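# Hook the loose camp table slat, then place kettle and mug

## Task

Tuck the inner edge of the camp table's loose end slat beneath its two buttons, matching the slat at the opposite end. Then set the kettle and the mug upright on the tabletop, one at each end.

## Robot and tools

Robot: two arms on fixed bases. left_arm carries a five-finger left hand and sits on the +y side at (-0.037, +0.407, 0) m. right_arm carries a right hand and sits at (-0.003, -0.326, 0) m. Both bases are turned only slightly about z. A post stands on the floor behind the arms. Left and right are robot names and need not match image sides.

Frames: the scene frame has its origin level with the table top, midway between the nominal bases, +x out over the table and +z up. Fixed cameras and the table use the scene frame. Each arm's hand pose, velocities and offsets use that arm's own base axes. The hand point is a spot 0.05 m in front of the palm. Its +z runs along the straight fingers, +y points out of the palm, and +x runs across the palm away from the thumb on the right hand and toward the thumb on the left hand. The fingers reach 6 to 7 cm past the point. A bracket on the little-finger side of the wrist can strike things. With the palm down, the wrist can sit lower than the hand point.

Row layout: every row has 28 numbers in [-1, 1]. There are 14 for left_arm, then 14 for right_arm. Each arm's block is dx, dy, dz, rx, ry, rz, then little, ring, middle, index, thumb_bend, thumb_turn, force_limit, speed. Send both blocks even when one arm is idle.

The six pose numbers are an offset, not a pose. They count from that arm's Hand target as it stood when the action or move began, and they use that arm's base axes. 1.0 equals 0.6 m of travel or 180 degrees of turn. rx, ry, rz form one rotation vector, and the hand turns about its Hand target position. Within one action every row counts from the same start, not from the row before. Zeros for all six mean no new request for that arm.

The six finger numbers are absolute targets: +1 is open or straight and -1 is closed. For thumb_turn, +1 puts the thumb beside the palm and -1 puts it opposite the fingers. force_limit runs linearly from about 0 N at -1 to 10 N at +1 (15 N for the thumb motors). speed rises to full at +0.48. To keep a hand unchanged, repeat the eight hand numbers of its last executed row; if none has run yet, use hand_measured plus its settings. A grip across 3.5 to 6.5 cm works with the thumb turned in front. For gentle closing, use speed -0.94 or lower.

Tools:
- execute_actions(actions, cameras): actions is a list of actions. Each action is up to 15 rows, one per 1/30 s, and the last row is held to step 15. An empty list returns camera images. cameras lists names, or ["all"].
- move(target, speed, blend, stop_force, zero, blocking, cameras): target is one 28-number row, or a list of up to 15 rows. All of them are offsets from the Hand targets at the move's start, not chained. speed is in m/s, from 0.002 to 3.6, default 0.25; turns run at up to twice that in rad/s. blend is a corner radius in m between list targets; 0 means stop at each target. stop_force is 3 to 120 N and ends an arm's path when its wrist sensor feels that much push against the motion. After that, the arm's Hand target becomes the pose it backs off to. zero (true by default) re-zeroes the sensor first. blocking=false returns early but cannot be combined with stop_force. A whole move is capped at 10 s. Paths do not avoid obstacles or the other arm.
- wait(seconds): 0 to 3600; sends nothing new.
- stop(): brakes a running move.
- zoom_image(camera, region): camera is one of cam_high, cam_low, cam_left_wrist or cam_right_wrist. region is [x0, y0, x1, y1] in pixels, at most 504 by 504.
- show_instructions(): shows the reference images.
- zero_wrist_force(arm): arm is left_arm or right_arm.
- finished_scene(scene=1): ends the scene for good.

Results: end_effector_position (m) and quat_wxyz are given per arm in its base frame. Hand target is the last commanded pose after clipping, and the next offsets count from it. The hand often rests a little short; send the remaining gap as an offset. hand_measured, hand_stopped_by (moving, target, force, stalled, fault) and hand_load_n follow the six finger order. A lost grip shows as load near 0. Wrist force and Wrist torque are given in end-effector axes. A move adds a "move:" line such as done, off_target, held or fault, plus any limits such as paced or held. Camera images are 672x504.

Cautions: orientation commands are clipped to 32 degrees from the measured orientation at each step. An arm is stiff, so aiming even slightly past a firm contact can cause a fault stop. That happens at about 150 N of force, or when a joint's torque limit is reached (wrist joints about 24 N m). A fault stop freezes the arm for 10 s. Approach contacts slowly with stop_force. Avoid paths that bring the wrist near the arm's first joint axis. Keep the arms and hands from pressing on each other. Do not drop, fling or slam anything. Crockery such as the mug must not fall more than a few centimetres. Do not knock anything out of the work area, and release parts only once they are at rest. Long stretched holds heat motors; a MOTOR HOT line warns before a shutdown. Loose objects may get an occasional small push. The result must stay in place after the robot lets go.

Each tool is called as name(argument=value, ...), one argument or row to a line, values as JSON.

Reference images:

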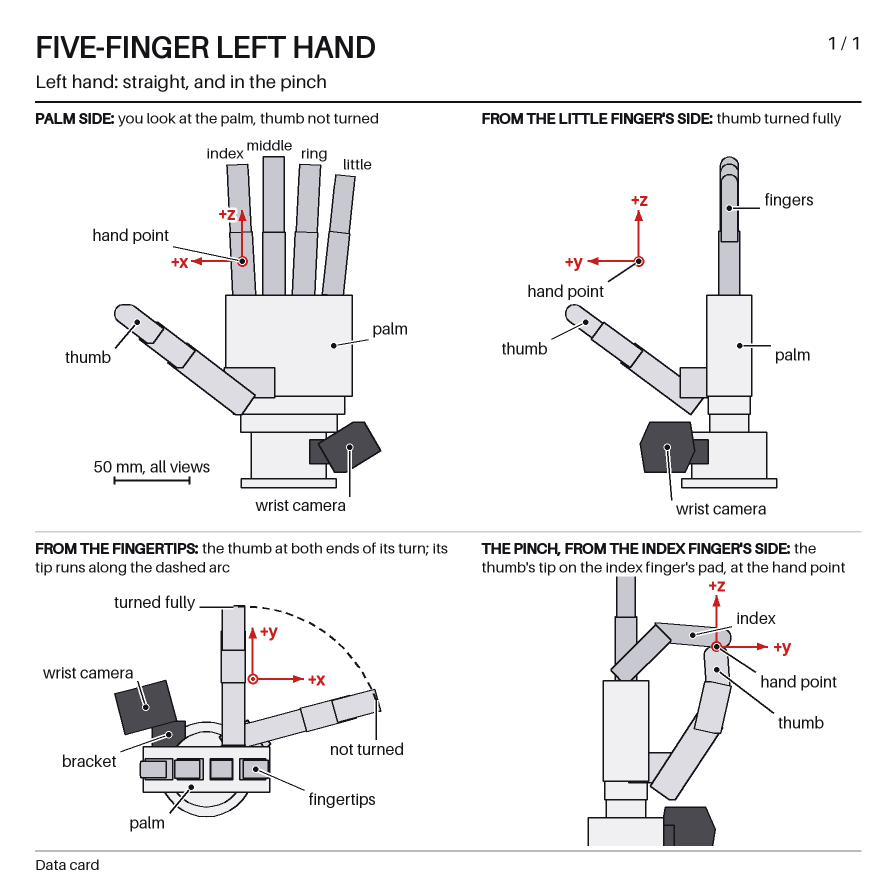

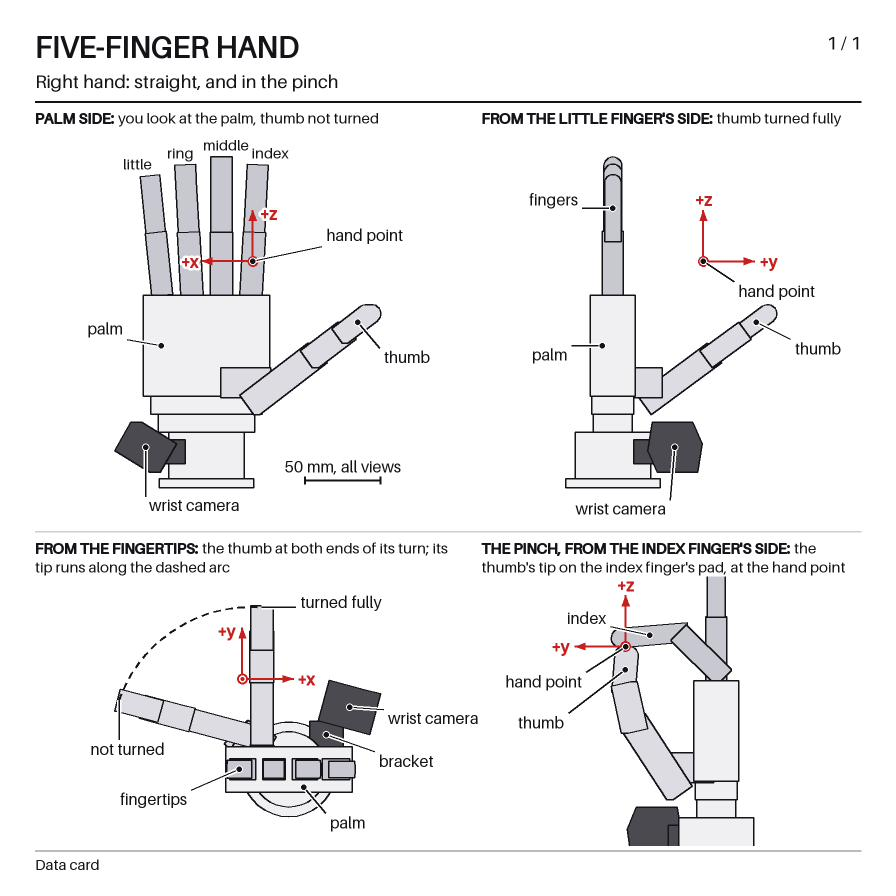

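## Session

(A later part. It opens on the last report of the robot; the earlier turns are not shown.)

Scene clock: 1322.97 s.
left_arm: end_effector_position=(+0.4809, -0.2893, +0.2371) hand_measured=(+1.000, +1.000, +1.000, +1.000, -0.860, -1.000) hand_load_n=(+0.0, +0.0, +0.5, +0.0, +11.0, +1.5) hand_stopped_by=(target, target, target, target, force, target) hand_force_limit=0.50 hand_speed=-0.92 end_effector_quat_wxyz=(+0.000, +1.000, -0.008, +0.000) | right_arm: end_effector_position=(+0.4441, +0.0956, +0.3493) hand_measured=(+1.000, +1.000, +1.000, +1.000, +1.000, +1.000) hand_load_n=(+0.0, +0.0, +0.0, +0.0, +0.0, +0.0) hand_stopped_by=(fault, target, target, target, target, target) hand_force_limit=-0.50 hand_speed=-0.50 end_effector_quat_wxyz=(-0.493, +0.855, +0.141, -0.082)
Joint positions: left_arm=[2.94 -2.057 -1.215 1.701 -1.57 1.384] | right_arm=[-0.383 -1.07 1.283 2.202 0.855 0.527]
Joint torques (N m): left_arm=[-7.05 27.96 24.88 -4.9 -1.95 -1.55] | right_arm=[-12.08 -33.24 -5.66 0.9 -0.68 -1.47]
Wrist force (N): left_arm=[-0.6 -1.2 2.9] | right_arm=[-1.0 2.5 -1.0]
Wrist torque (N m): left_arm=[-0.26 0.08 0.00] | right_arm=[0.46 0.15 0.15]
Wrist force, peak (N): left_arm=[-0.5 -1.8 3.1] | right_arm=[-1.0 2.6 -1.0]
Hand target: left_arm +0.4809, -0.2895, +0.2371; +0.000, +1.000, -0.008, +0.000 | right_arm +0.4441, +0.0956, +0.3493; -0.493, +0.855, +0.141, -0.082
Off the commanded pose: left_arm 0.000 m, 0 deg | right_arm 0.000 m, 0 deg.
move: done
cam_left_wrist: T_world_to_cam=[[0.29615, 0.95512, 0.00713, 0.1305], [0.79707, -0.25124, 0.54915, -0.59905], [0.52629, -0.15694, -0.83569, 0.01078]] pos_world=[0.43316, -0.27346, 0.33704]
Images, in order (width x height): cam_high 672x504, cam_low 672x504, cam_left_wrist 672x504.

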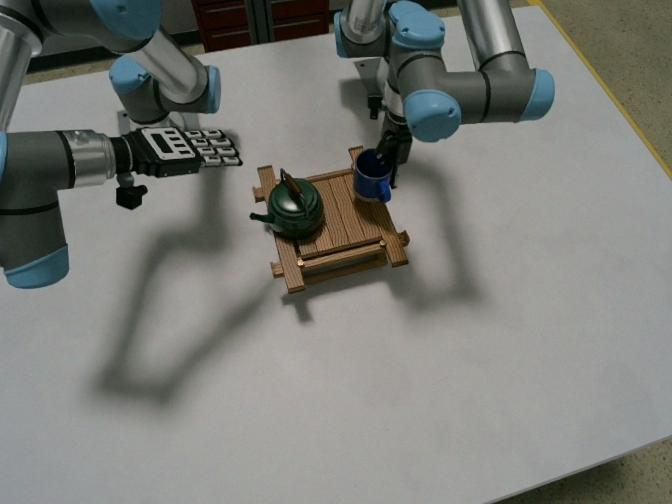

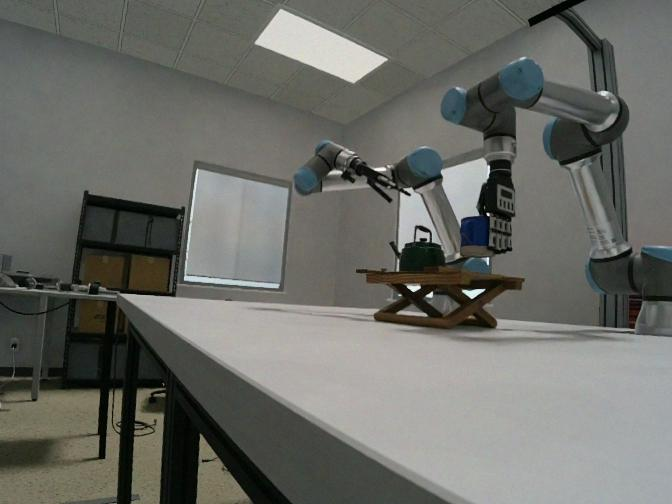

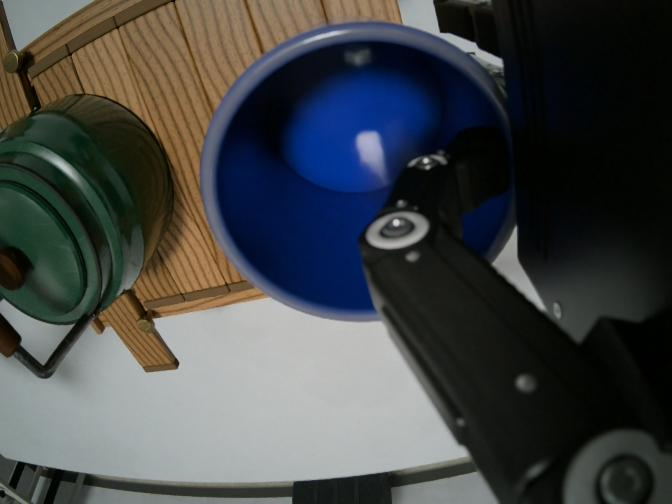

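move(
  target=[0.0113,-0.0103,-0.055,0,0,0,1,1,1,1,-0.98,-1,0.5,-0.92,0,0,0,0,0,0,1,1,1,1,1,1,-0.5,-0.5],
  speed=0.04,
  cameras=["cam_low","cam_high"],
)

zoom_image(
  camera="cam_low",
  region=[400, 180, 560, 340],
)

zoom_image(
  camera="cam_high",
  region=[230, 120, 450, 300],
)

Scene clock: 1331.90 s.
left_arm: end_effector_position=(+0.4876, -0.2956, +0.2043) hand_measured=(+1.000, +1.000, +1.000, +1.000, -0.860, -1.000) hand_load_n=(+0.0, +0.0, +0.5, +0.0, +11.0, +1.5) hand_stopped_by=(target, target, target, target, force, target) hand_force_limit=0.50 hand_speed=-0.92 end_effector_quat_wxyz=(+0.000, +1.000, -0.008, +0.000) | right_arm: end_effector_position=(+0.4441, +0.0956, +0.3493) hand_measured=(+1.000, +1.000, +1.000, +1.000, +1.000, +1.000) hand_load_n=(+0.0, +0.0, +0.0, +0.0, +0.0, +0.0) hand_stopped_by=(fault, target, target, target, target, target) hand_force_limit=-0.50 hand_speed=-0.50 end_effector_quat_wxyz=(-0.493, +0.855, +0.141, -0.082)
Joint positions: left_arm=[2.93 -2.093 -1.245 1.767 -1.57 1.374] | right_arm=[-0.383 -1.07 1.283 2.202 0.855 0.527]
Joint torques (N m): left_arm=[-6.74 30.08 5.53 -0.05 -1.53 -1.56] | right_arm=[-11.53 -34.24 -6.11 0.9 -0.94 -1.41]
Wrist force (N): left_arm=[-0.4 -1.2 2.6] | right_arm=[-0.8 2.4 -0.8]
Wrist torque (N m): left_arm=[-0.22 0.05 0.00] | right_arm=[0.43 0.11 0.16]
Wrist force, peak (N): left_arm=[-0.7 -1.4 3.0] | right_arm=[-0.8 2.6 -1.0]
Hand target: left_arm +0.4876, -0.2957, +0.2041; +0.000, +1.000, -0.008, +0.000 | right_arm +0.4441, +0.0956, +0.3493; -0.493, +0.855, +0.141, -0.082
Off the commanded pose: left_arm 0.000 m, 0 deg | right_arm 0.000 m, 0 deg.
move: done
Images, in order (width x height): cam_high 672x504, cam_low 672x504.

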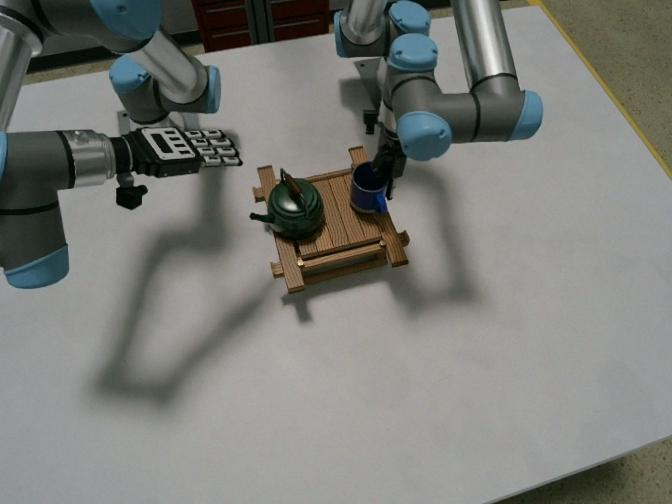

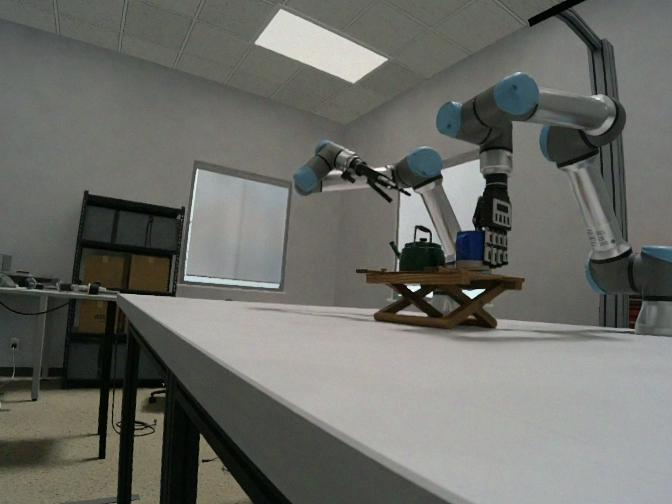

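Scaled by 3.150 from the camera's image (finer frame: 960x720).

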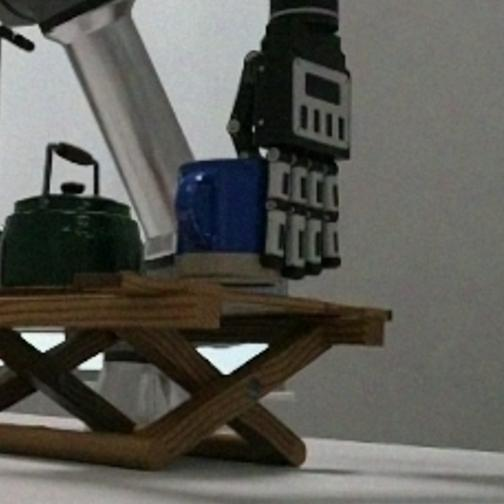

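Scaled by 2.291 from the camera's image (finer frame: 960x720).

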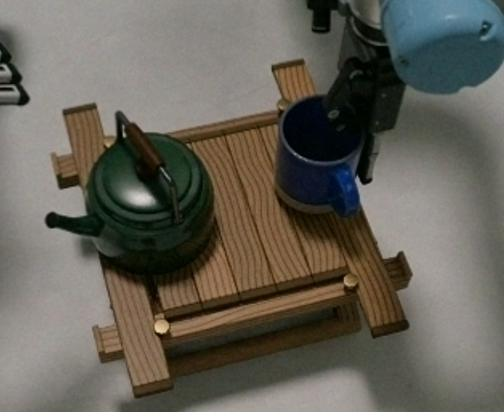

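move(
  target=[0,0,-0.04,0,0,0,1,1,1,1,-0.98,-1,0.5,-0.92,0,0,0,0,0,0,1,1,1,1,1,1,-0.5,-0.5],
  speed=0.006,
  stop_force=3,
  cameras=["cam_low","cam_high"],
)

zoom_image(
  camera="cam_low",
  region=[400, 180, 560, 340],
)

zoom_image(
  camera="cam_high",
  region=[230, 120, 450, 300],
)

Scene clock: 1341.10 s.
left_arm: end_effector_position=(+0.4876, -0.2957, +0.1957) hand_measured=(+1.000, +1.000, +1.000, +1.000, -0.860, -1.000) hand_load_n=(+0.0, +0.0, +0.0, +0.0, +11.0, +1.5) hand_stopped_by=(target, target, target, target, force, target) hand_force_limit=0.50 hand_speed=-0.92 end_effector_quat_wxyz=(+0.000, +1.000, -0.008, +0.000) | right_arm: end_effector_position=(+0.4441, +0.0956, +0.3493) hand_measured=(+1.000, +1.000, +1.000, +1.000, +1.000, +1.000) hand_load_n=(+0.0, +0.0, +0.0, +0.0, +0.0, +0.0) hand_stopped_by=(fault, target, target, target, target, target) hand_force_limit=-0.50 hand_speed=-0.50 end_effector_quat_wxyz=(-0.493, +0.855, +0.141, -0.082)
Joint positions: left_arm=[2.93 -2.097 -1.26 1.786 -1.57 1.374] | right_arm=[-0.383 -1.07 1.283 2.202 0.855 0.527]
Joint torques (N m): left_arm=[-4.48 54.09 24.76 -5.04 1.69 -1.61] | right_arm=[-11.52 -35.14 -6.86 0.88 -0.94 -1.3]
Wrist force (N): left_arm=[-0.3 -1.3 2.4] | right_arm=[-0.8 2.6 -1.1]
Wrist torque (N m): left_arm=[-0.22 0.03 0.01] | right_arm=[0.49 0.13 0.16]
Wrist force, peak (N): left_arm=[-0.5 -1.2 2.8] | right_arm=[-0.8 2.6 -1.1]
Hand target: left_arm +0.4876, -0.2957, +0.1958; +0.000, +1.000, -0.008, +0.000 (not the last commanded pose) | right_arm +0.4441, +0.0956, +0.3493; -0.493, +0.855, +0.141, -0.082
Off the commanded pose: left_arm 0.016 m, 0 deg | right_arm 0.000 m, 0 deg.
move: contact (left_arm)
Images, in order (width x height): cam_high 672x504, cam_low 672x504.

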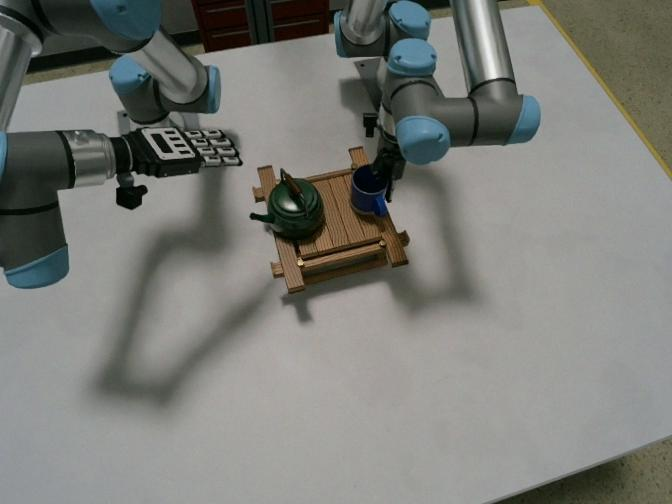

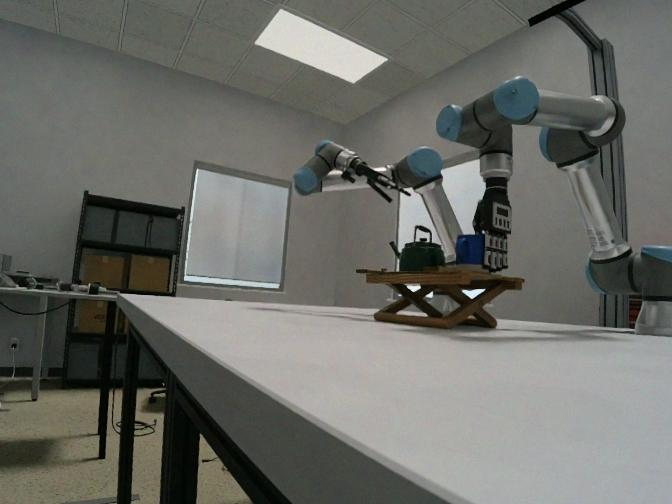

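Scaled by 3.150 from the camera's image (finer frame: 960x720).

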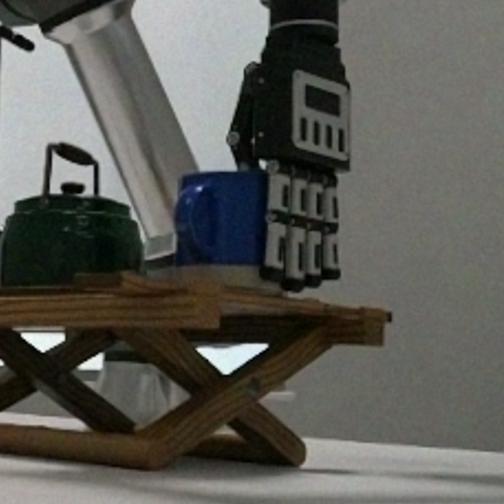

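Scaled by 2.291 from the camera's image (finer frame: 960x720).

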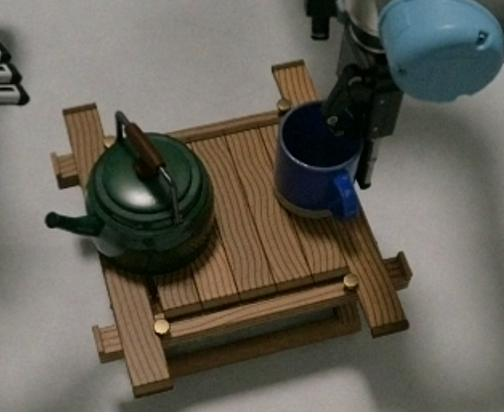

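move(
  target=[0,0,-0.006,0,0,0,1,1,1,1,-0.98,-1,0.5,-0.92,0,0,0,0,0,0,1,1,1,1,1,1,-0.5,-0.5],
  speed=0.003,
  stop_force=3.5,
)

Scene clock: 1344.33 s.
left_arm: end_effector_position=(+0.4877, -0.2957, +0.1956) hand_measured=(+1.000, +1.000, +1.000, +1.000, -0.860, -1.000) hand_load_n=(+0.0, +0.0, +0.0, +0.0, +11.0, +1.5) hand_stopped_by=(target, target, target, target, force, target) hand_force_limit=0.50 hand_speed=-0.92 end_effector_quat_wxyz=(+0.000, +1.000, -0.008, +0.000) | right_arm: end_effector_position=(+0.4441, +0.0956, +0.3493) hand_measured=(+1.000, +1.000, +1.000, +1.000, +1.000, +1.000) hand_load_n=(+0.0, +0.0, +0.0, +0.0, +0.0, +0.0) hand_stopped_by=(fault, target, target, target, target, target) hand_force_limit=-0.50 hand_speed=-0.50 end_effector_quat_wxyz=(-0.493, +0.855, +0.141, -0.082)
Joint positions: left_arm=[2.93 -2.097 -1.261 1.787 -1.57 1.374] | right_arm=[-0.383 -1.07 1.283 2.202 0.855 0.527]
Joint torques (N m): left_arm=[-2.68 32.39 24.36 -4.78 1.57 -1.56] | right_arm=[-12.38 -34.1 -5.36 0.81 -0.81 -1.29]
Wrist force (N): left_arm=[-0.9 -1.5 1.3] | right_arm=[-1.0 2.2 -0.6]
Wrist torque (N m): left_arm=[-0.17 0.06 -0.02] | right_arm=[0.40 0.13 0.14]
Wrist force, peak (N): left_arm=[-1.6 -2.1 -2.6] | right_arm=[-0.9 2.5 -1.1]
Hand target: left_arm +0.4877, -0.2957, +0.1956; +0.000, +1.000, -0.008, +0.000 (not the last commanded pose) | right_arm +0.4441, +0.0956, +0.3493; -0.493, +0.855, +0.141, -0.082
Off the commanded pose: left_arm 0.003 m, 0 deg | right_arm 0.000 m, 0 deg.
move: contact (left_arm)

move(
  target=[0,0,0,0,0,0,1,1,1,1,-0.75,-1,0.5,-0.92,0,0,0,0,0,0,1,1,1,1,1,1,-0.5,-0.5],
  speed=0.01,
  cameras=["cam_low","cam_left_wrist"],
)

zoom_image(
  camera="cam_low",
  region=[400, 180, 560, 340],
)

Scene clock: 1348.47 s.
left_arm: end_effector_position=(+0.4877, -0.2957, +0.1956) hand_measured=(+1.000, +1.000, +1.000, +1.000, -0.750, -1.000) hand_load_n=(+0.0, +0.0, +0.0, +0.0, +0.0, +0.0) hand_stopped_by=(target, target, target, target, target, target) hand_force_limit=0.50 hand_speed=-0.92 end_effector_quat_wxyz=(+0.000, +1.000, -0.008, +0.000) | right_arm: end_effector_position=(+0.4441, +0.0956, +0.3493) hand_measured=(+1.000, +1.000, +1.000, +1.000, +1.000, +1.000) hand_load_n=(+0.0, +0.0, +0.0, +0.0, +0.0, +0.0) hand_stopped_by=(fault, target, target, target, target, target) hand_force_limit=-0.50 hand_speed=-0.50 end_effector_quat_wxyz=(-0.493, +0.855, +0.141, -0.082)
Joint positions: left_arm=[2.93 -2.097 -1.261 1.787 -1.57 1.374] | right_arm=[-0.383 -1.07 1.283 2.202 0.855 0.527]
Joint torques (N m): left_arm=[-3.11 32.09 23.43 -4.34 1.67 -1.58] | right_arm=[-12.12 -36.16 -5.19 1 -1.05 -1.14]
Wrist force (N): left_arm=[-0.3 -0.6 -0.4] | right_arm=[-1.0 2.4 -0.9]
Wrist torque (N m): left_arm=[-0.07 -0.02 0.00] | right_arm=[0.45 0.15 0.14]
Wrist force, peak (N): left_arm=[-1.1 -1.5 1.5] | right_arm=[-0.8 2.7 -0.9]
Hand target: left_arm +0.4877, -0.2957, +0.1956; +0.000, +1.000, -0.008, +0.000 | right_arm +0.4441, +0.0956, +0.3493; -0.493, +0.855, +0.141, -0.082
Off the commanded pose: left_arm 0.000 m, 0 deg | right_arm 0.000 m, 0 deg.
move: done
cam_left_wrist: T_world_to_cam=[[0.29614, 0.95512, 0.0072, 0.13482], [0.79695, -0.25124, 0.54933, -0.58318], [0.52648, -0.15694, -0.83558, -0.02854]] pos_world=[0.43986, -0.27976, 0.29554]

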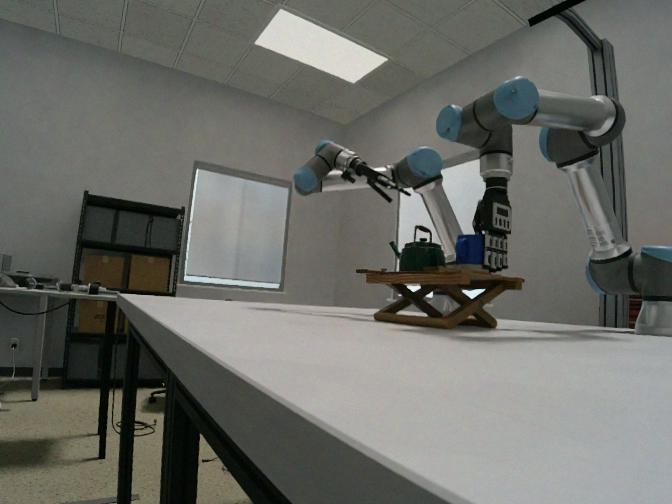

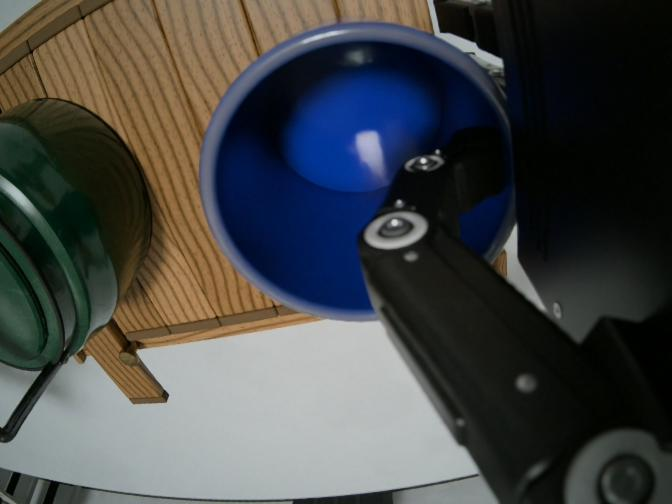

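Scaled by 3.150 from the camera's image (finer frame: 960x720).

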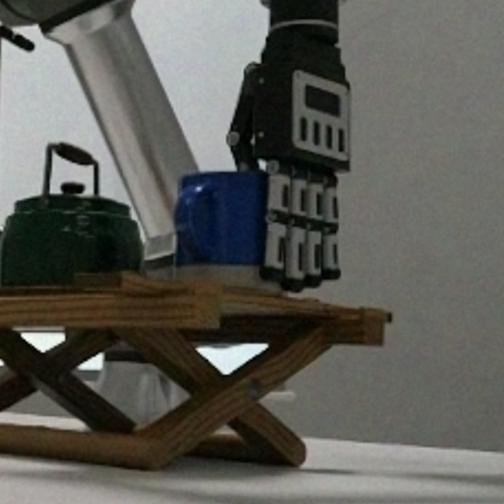

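move(
  target=[
    [0,0,0,0,0,0,1,1,1,1,0.05,-1,0,-0.5,0,0,0,0,0,0,1,1,1,1,1,1,-0.5,-0.5],
    [0,0.0067,0,0,0,0,1,1,1,1,0.05,-1,0,-0.5,0,0,0,0,0,0,1,1,1,1,1,1,-0.5,-0.5],
    [0,0.0067,0.25,0,0,0,1,1,1,1,0.05,-1,0,-0.5,0,0,0,0,0,0,1,1,1,1,1,1,-0.5,-0.5],
  ],
  speed=[0.02,0.02,0.05],
  cameras=["cam_low","cam_high","cam_left_wrist"],
)

zoom_image(
  camera="cam_low",
  region=[360, 180, 560, 340],
)

zoom_image(
  camera="cam_high",
  region=[230, 120, 450, 300],
)

Scene clock: 1358.73 s.
left_arm: end_effector_position=(+0.4877, -0.2916, +0.3455) hand_measured=(+1.000, +1.000, +1.000, +1.000, +0.050, -1.000) hand_load_n=(+0.0, +0.0, +0.0, +0.0, +0.0, +0.0) hand_stopped_by=(target, target, target, target, target, target) hand_force_limit=0.00 hand_speed=-0.50 end_effector_quat_wxyz=(+0.001, +1.000, -0.008, +0.000) | right_arm: end_effector_position=(+0.4441, +0.0956, +0.3493) hand_measured=(+1.000, +1.000, +1.000, +1.000, +1.000, +1.000) hand_load_n=(+0.0, +0.0, +0.0, +0.0, +0.0, -0.5) hand_stopped_by=(fault, target, target, target, target, target) hand_force_limit=-0.50 hand_speed=-0.50 end_effector_quat_wxyz=(-0.493, +0.855, +0.141, -0.082)
Joint positions: left_arm=[2.938 -2.081 -0.901 1.411 -1.57 1.382] | right_arm=[-0.383 -1.07 1.283 2.202 0.855 0.527]
Joint torques (N m): left_arm=[-4.78 26.29 25.14 -4.53 -1.99 0.78] | right_arm=[-12.08 -37 -5.98 0.81 -0.95 -1.17]
Wrist force (N): left_arm=[-0.2 -0.6 -0.2] | right_arm=[-0.7 2.5 -0.9]
Wrist torque (N m): left_arm=[-0.09 -0.03 -0.16] | right_arm=[0.46 0.11 0.16]
Wrist force, peak (N): left_arm=[-0.4 -1.0 -0.7] | right_arm=[-0.9 2.6 -0.9]
Hand target: left_arm +0.4877, -0.2916, +0.3456; +0.000, +1.000, -0.008, +0.000 | right_arm +0.4441, +0.0956, +0.3493; -0.493, +0.855, +0.141, -0.082
Off the commanded pose: left_arm 0.000 m, 0 deg | right_arm 0.000 m, 0 deg.
move: done
cam_left_wrist: T_world_to_cam=[[0.29614, 0.95512, 0.0072, 0.12992], [0.79695, -0.25124, 0.54933, -0.66452], [0.52648, -0.15694, -0.83558, 0.09734]] pos_world=[0.43986, -0.27576, 0.44544]
Images, in order (width x height): cam_high 672x504, cam_low 672x504, cam_left_wrist 672x504.

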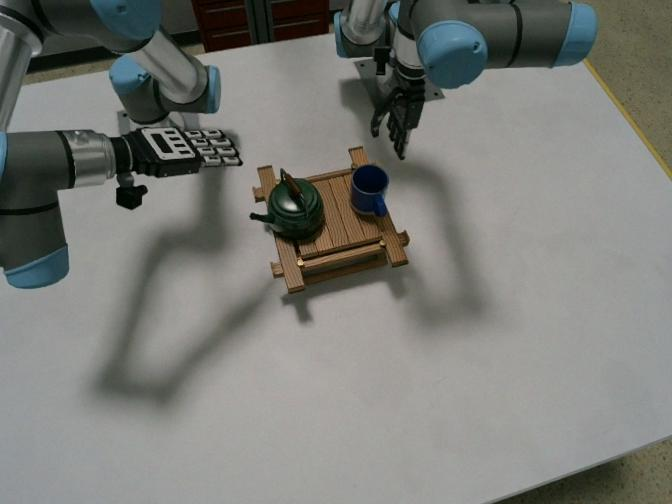

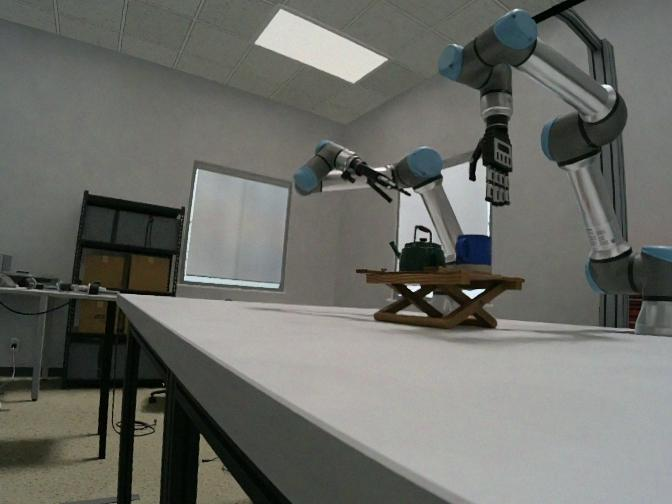

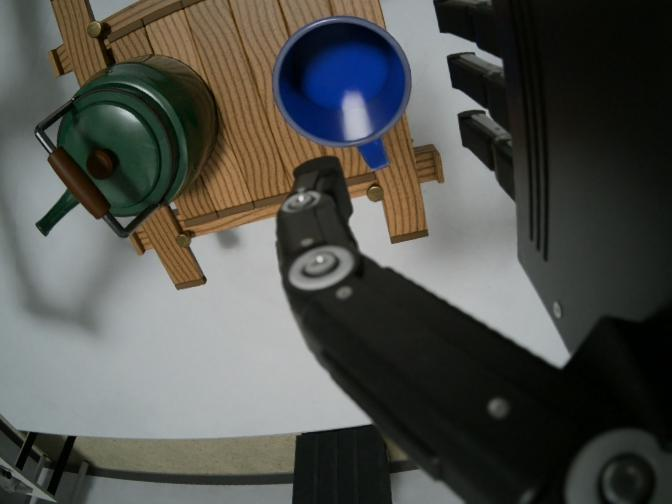

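Scaled by 2.520 from the camera's image (finer frame: 960x720).

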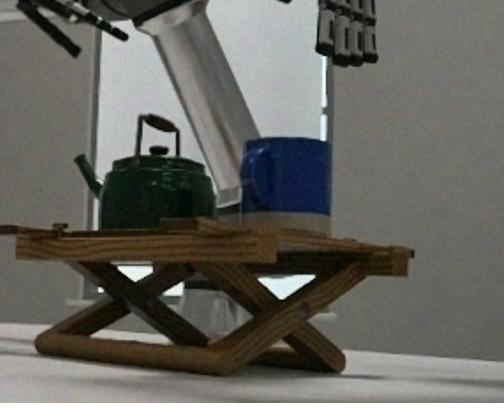

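Scaled by 2.291 from the camera's image (finer frame: 960x720).

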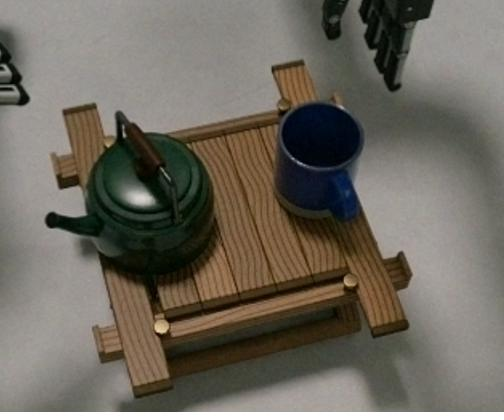

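zoom_image(
  camera="cam_left_wrist",
  region=[40, 0, 260, 300],
)

zoom_image(
  camera="cam_high",
  region=[245, 155, 330, 300],
)

Scaled by 1.680 from the camera's image (finer frame: 960x720).

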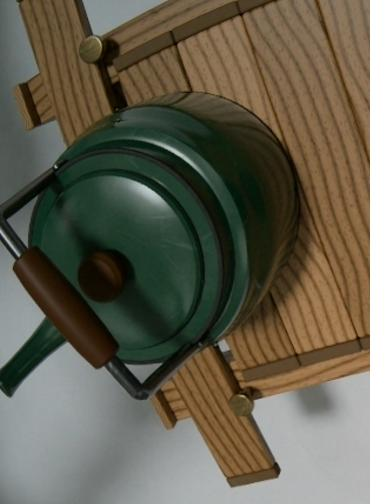

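Scaled by 3.476 from the camera's image (finer frame: 960x720).

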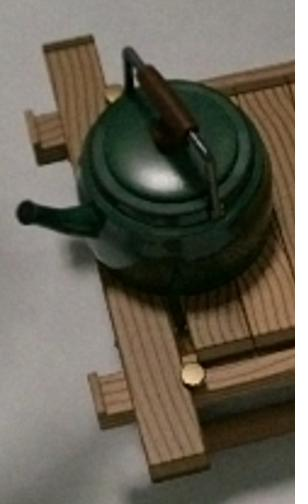

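finished_scene(
)

The scene is finished: the task was done.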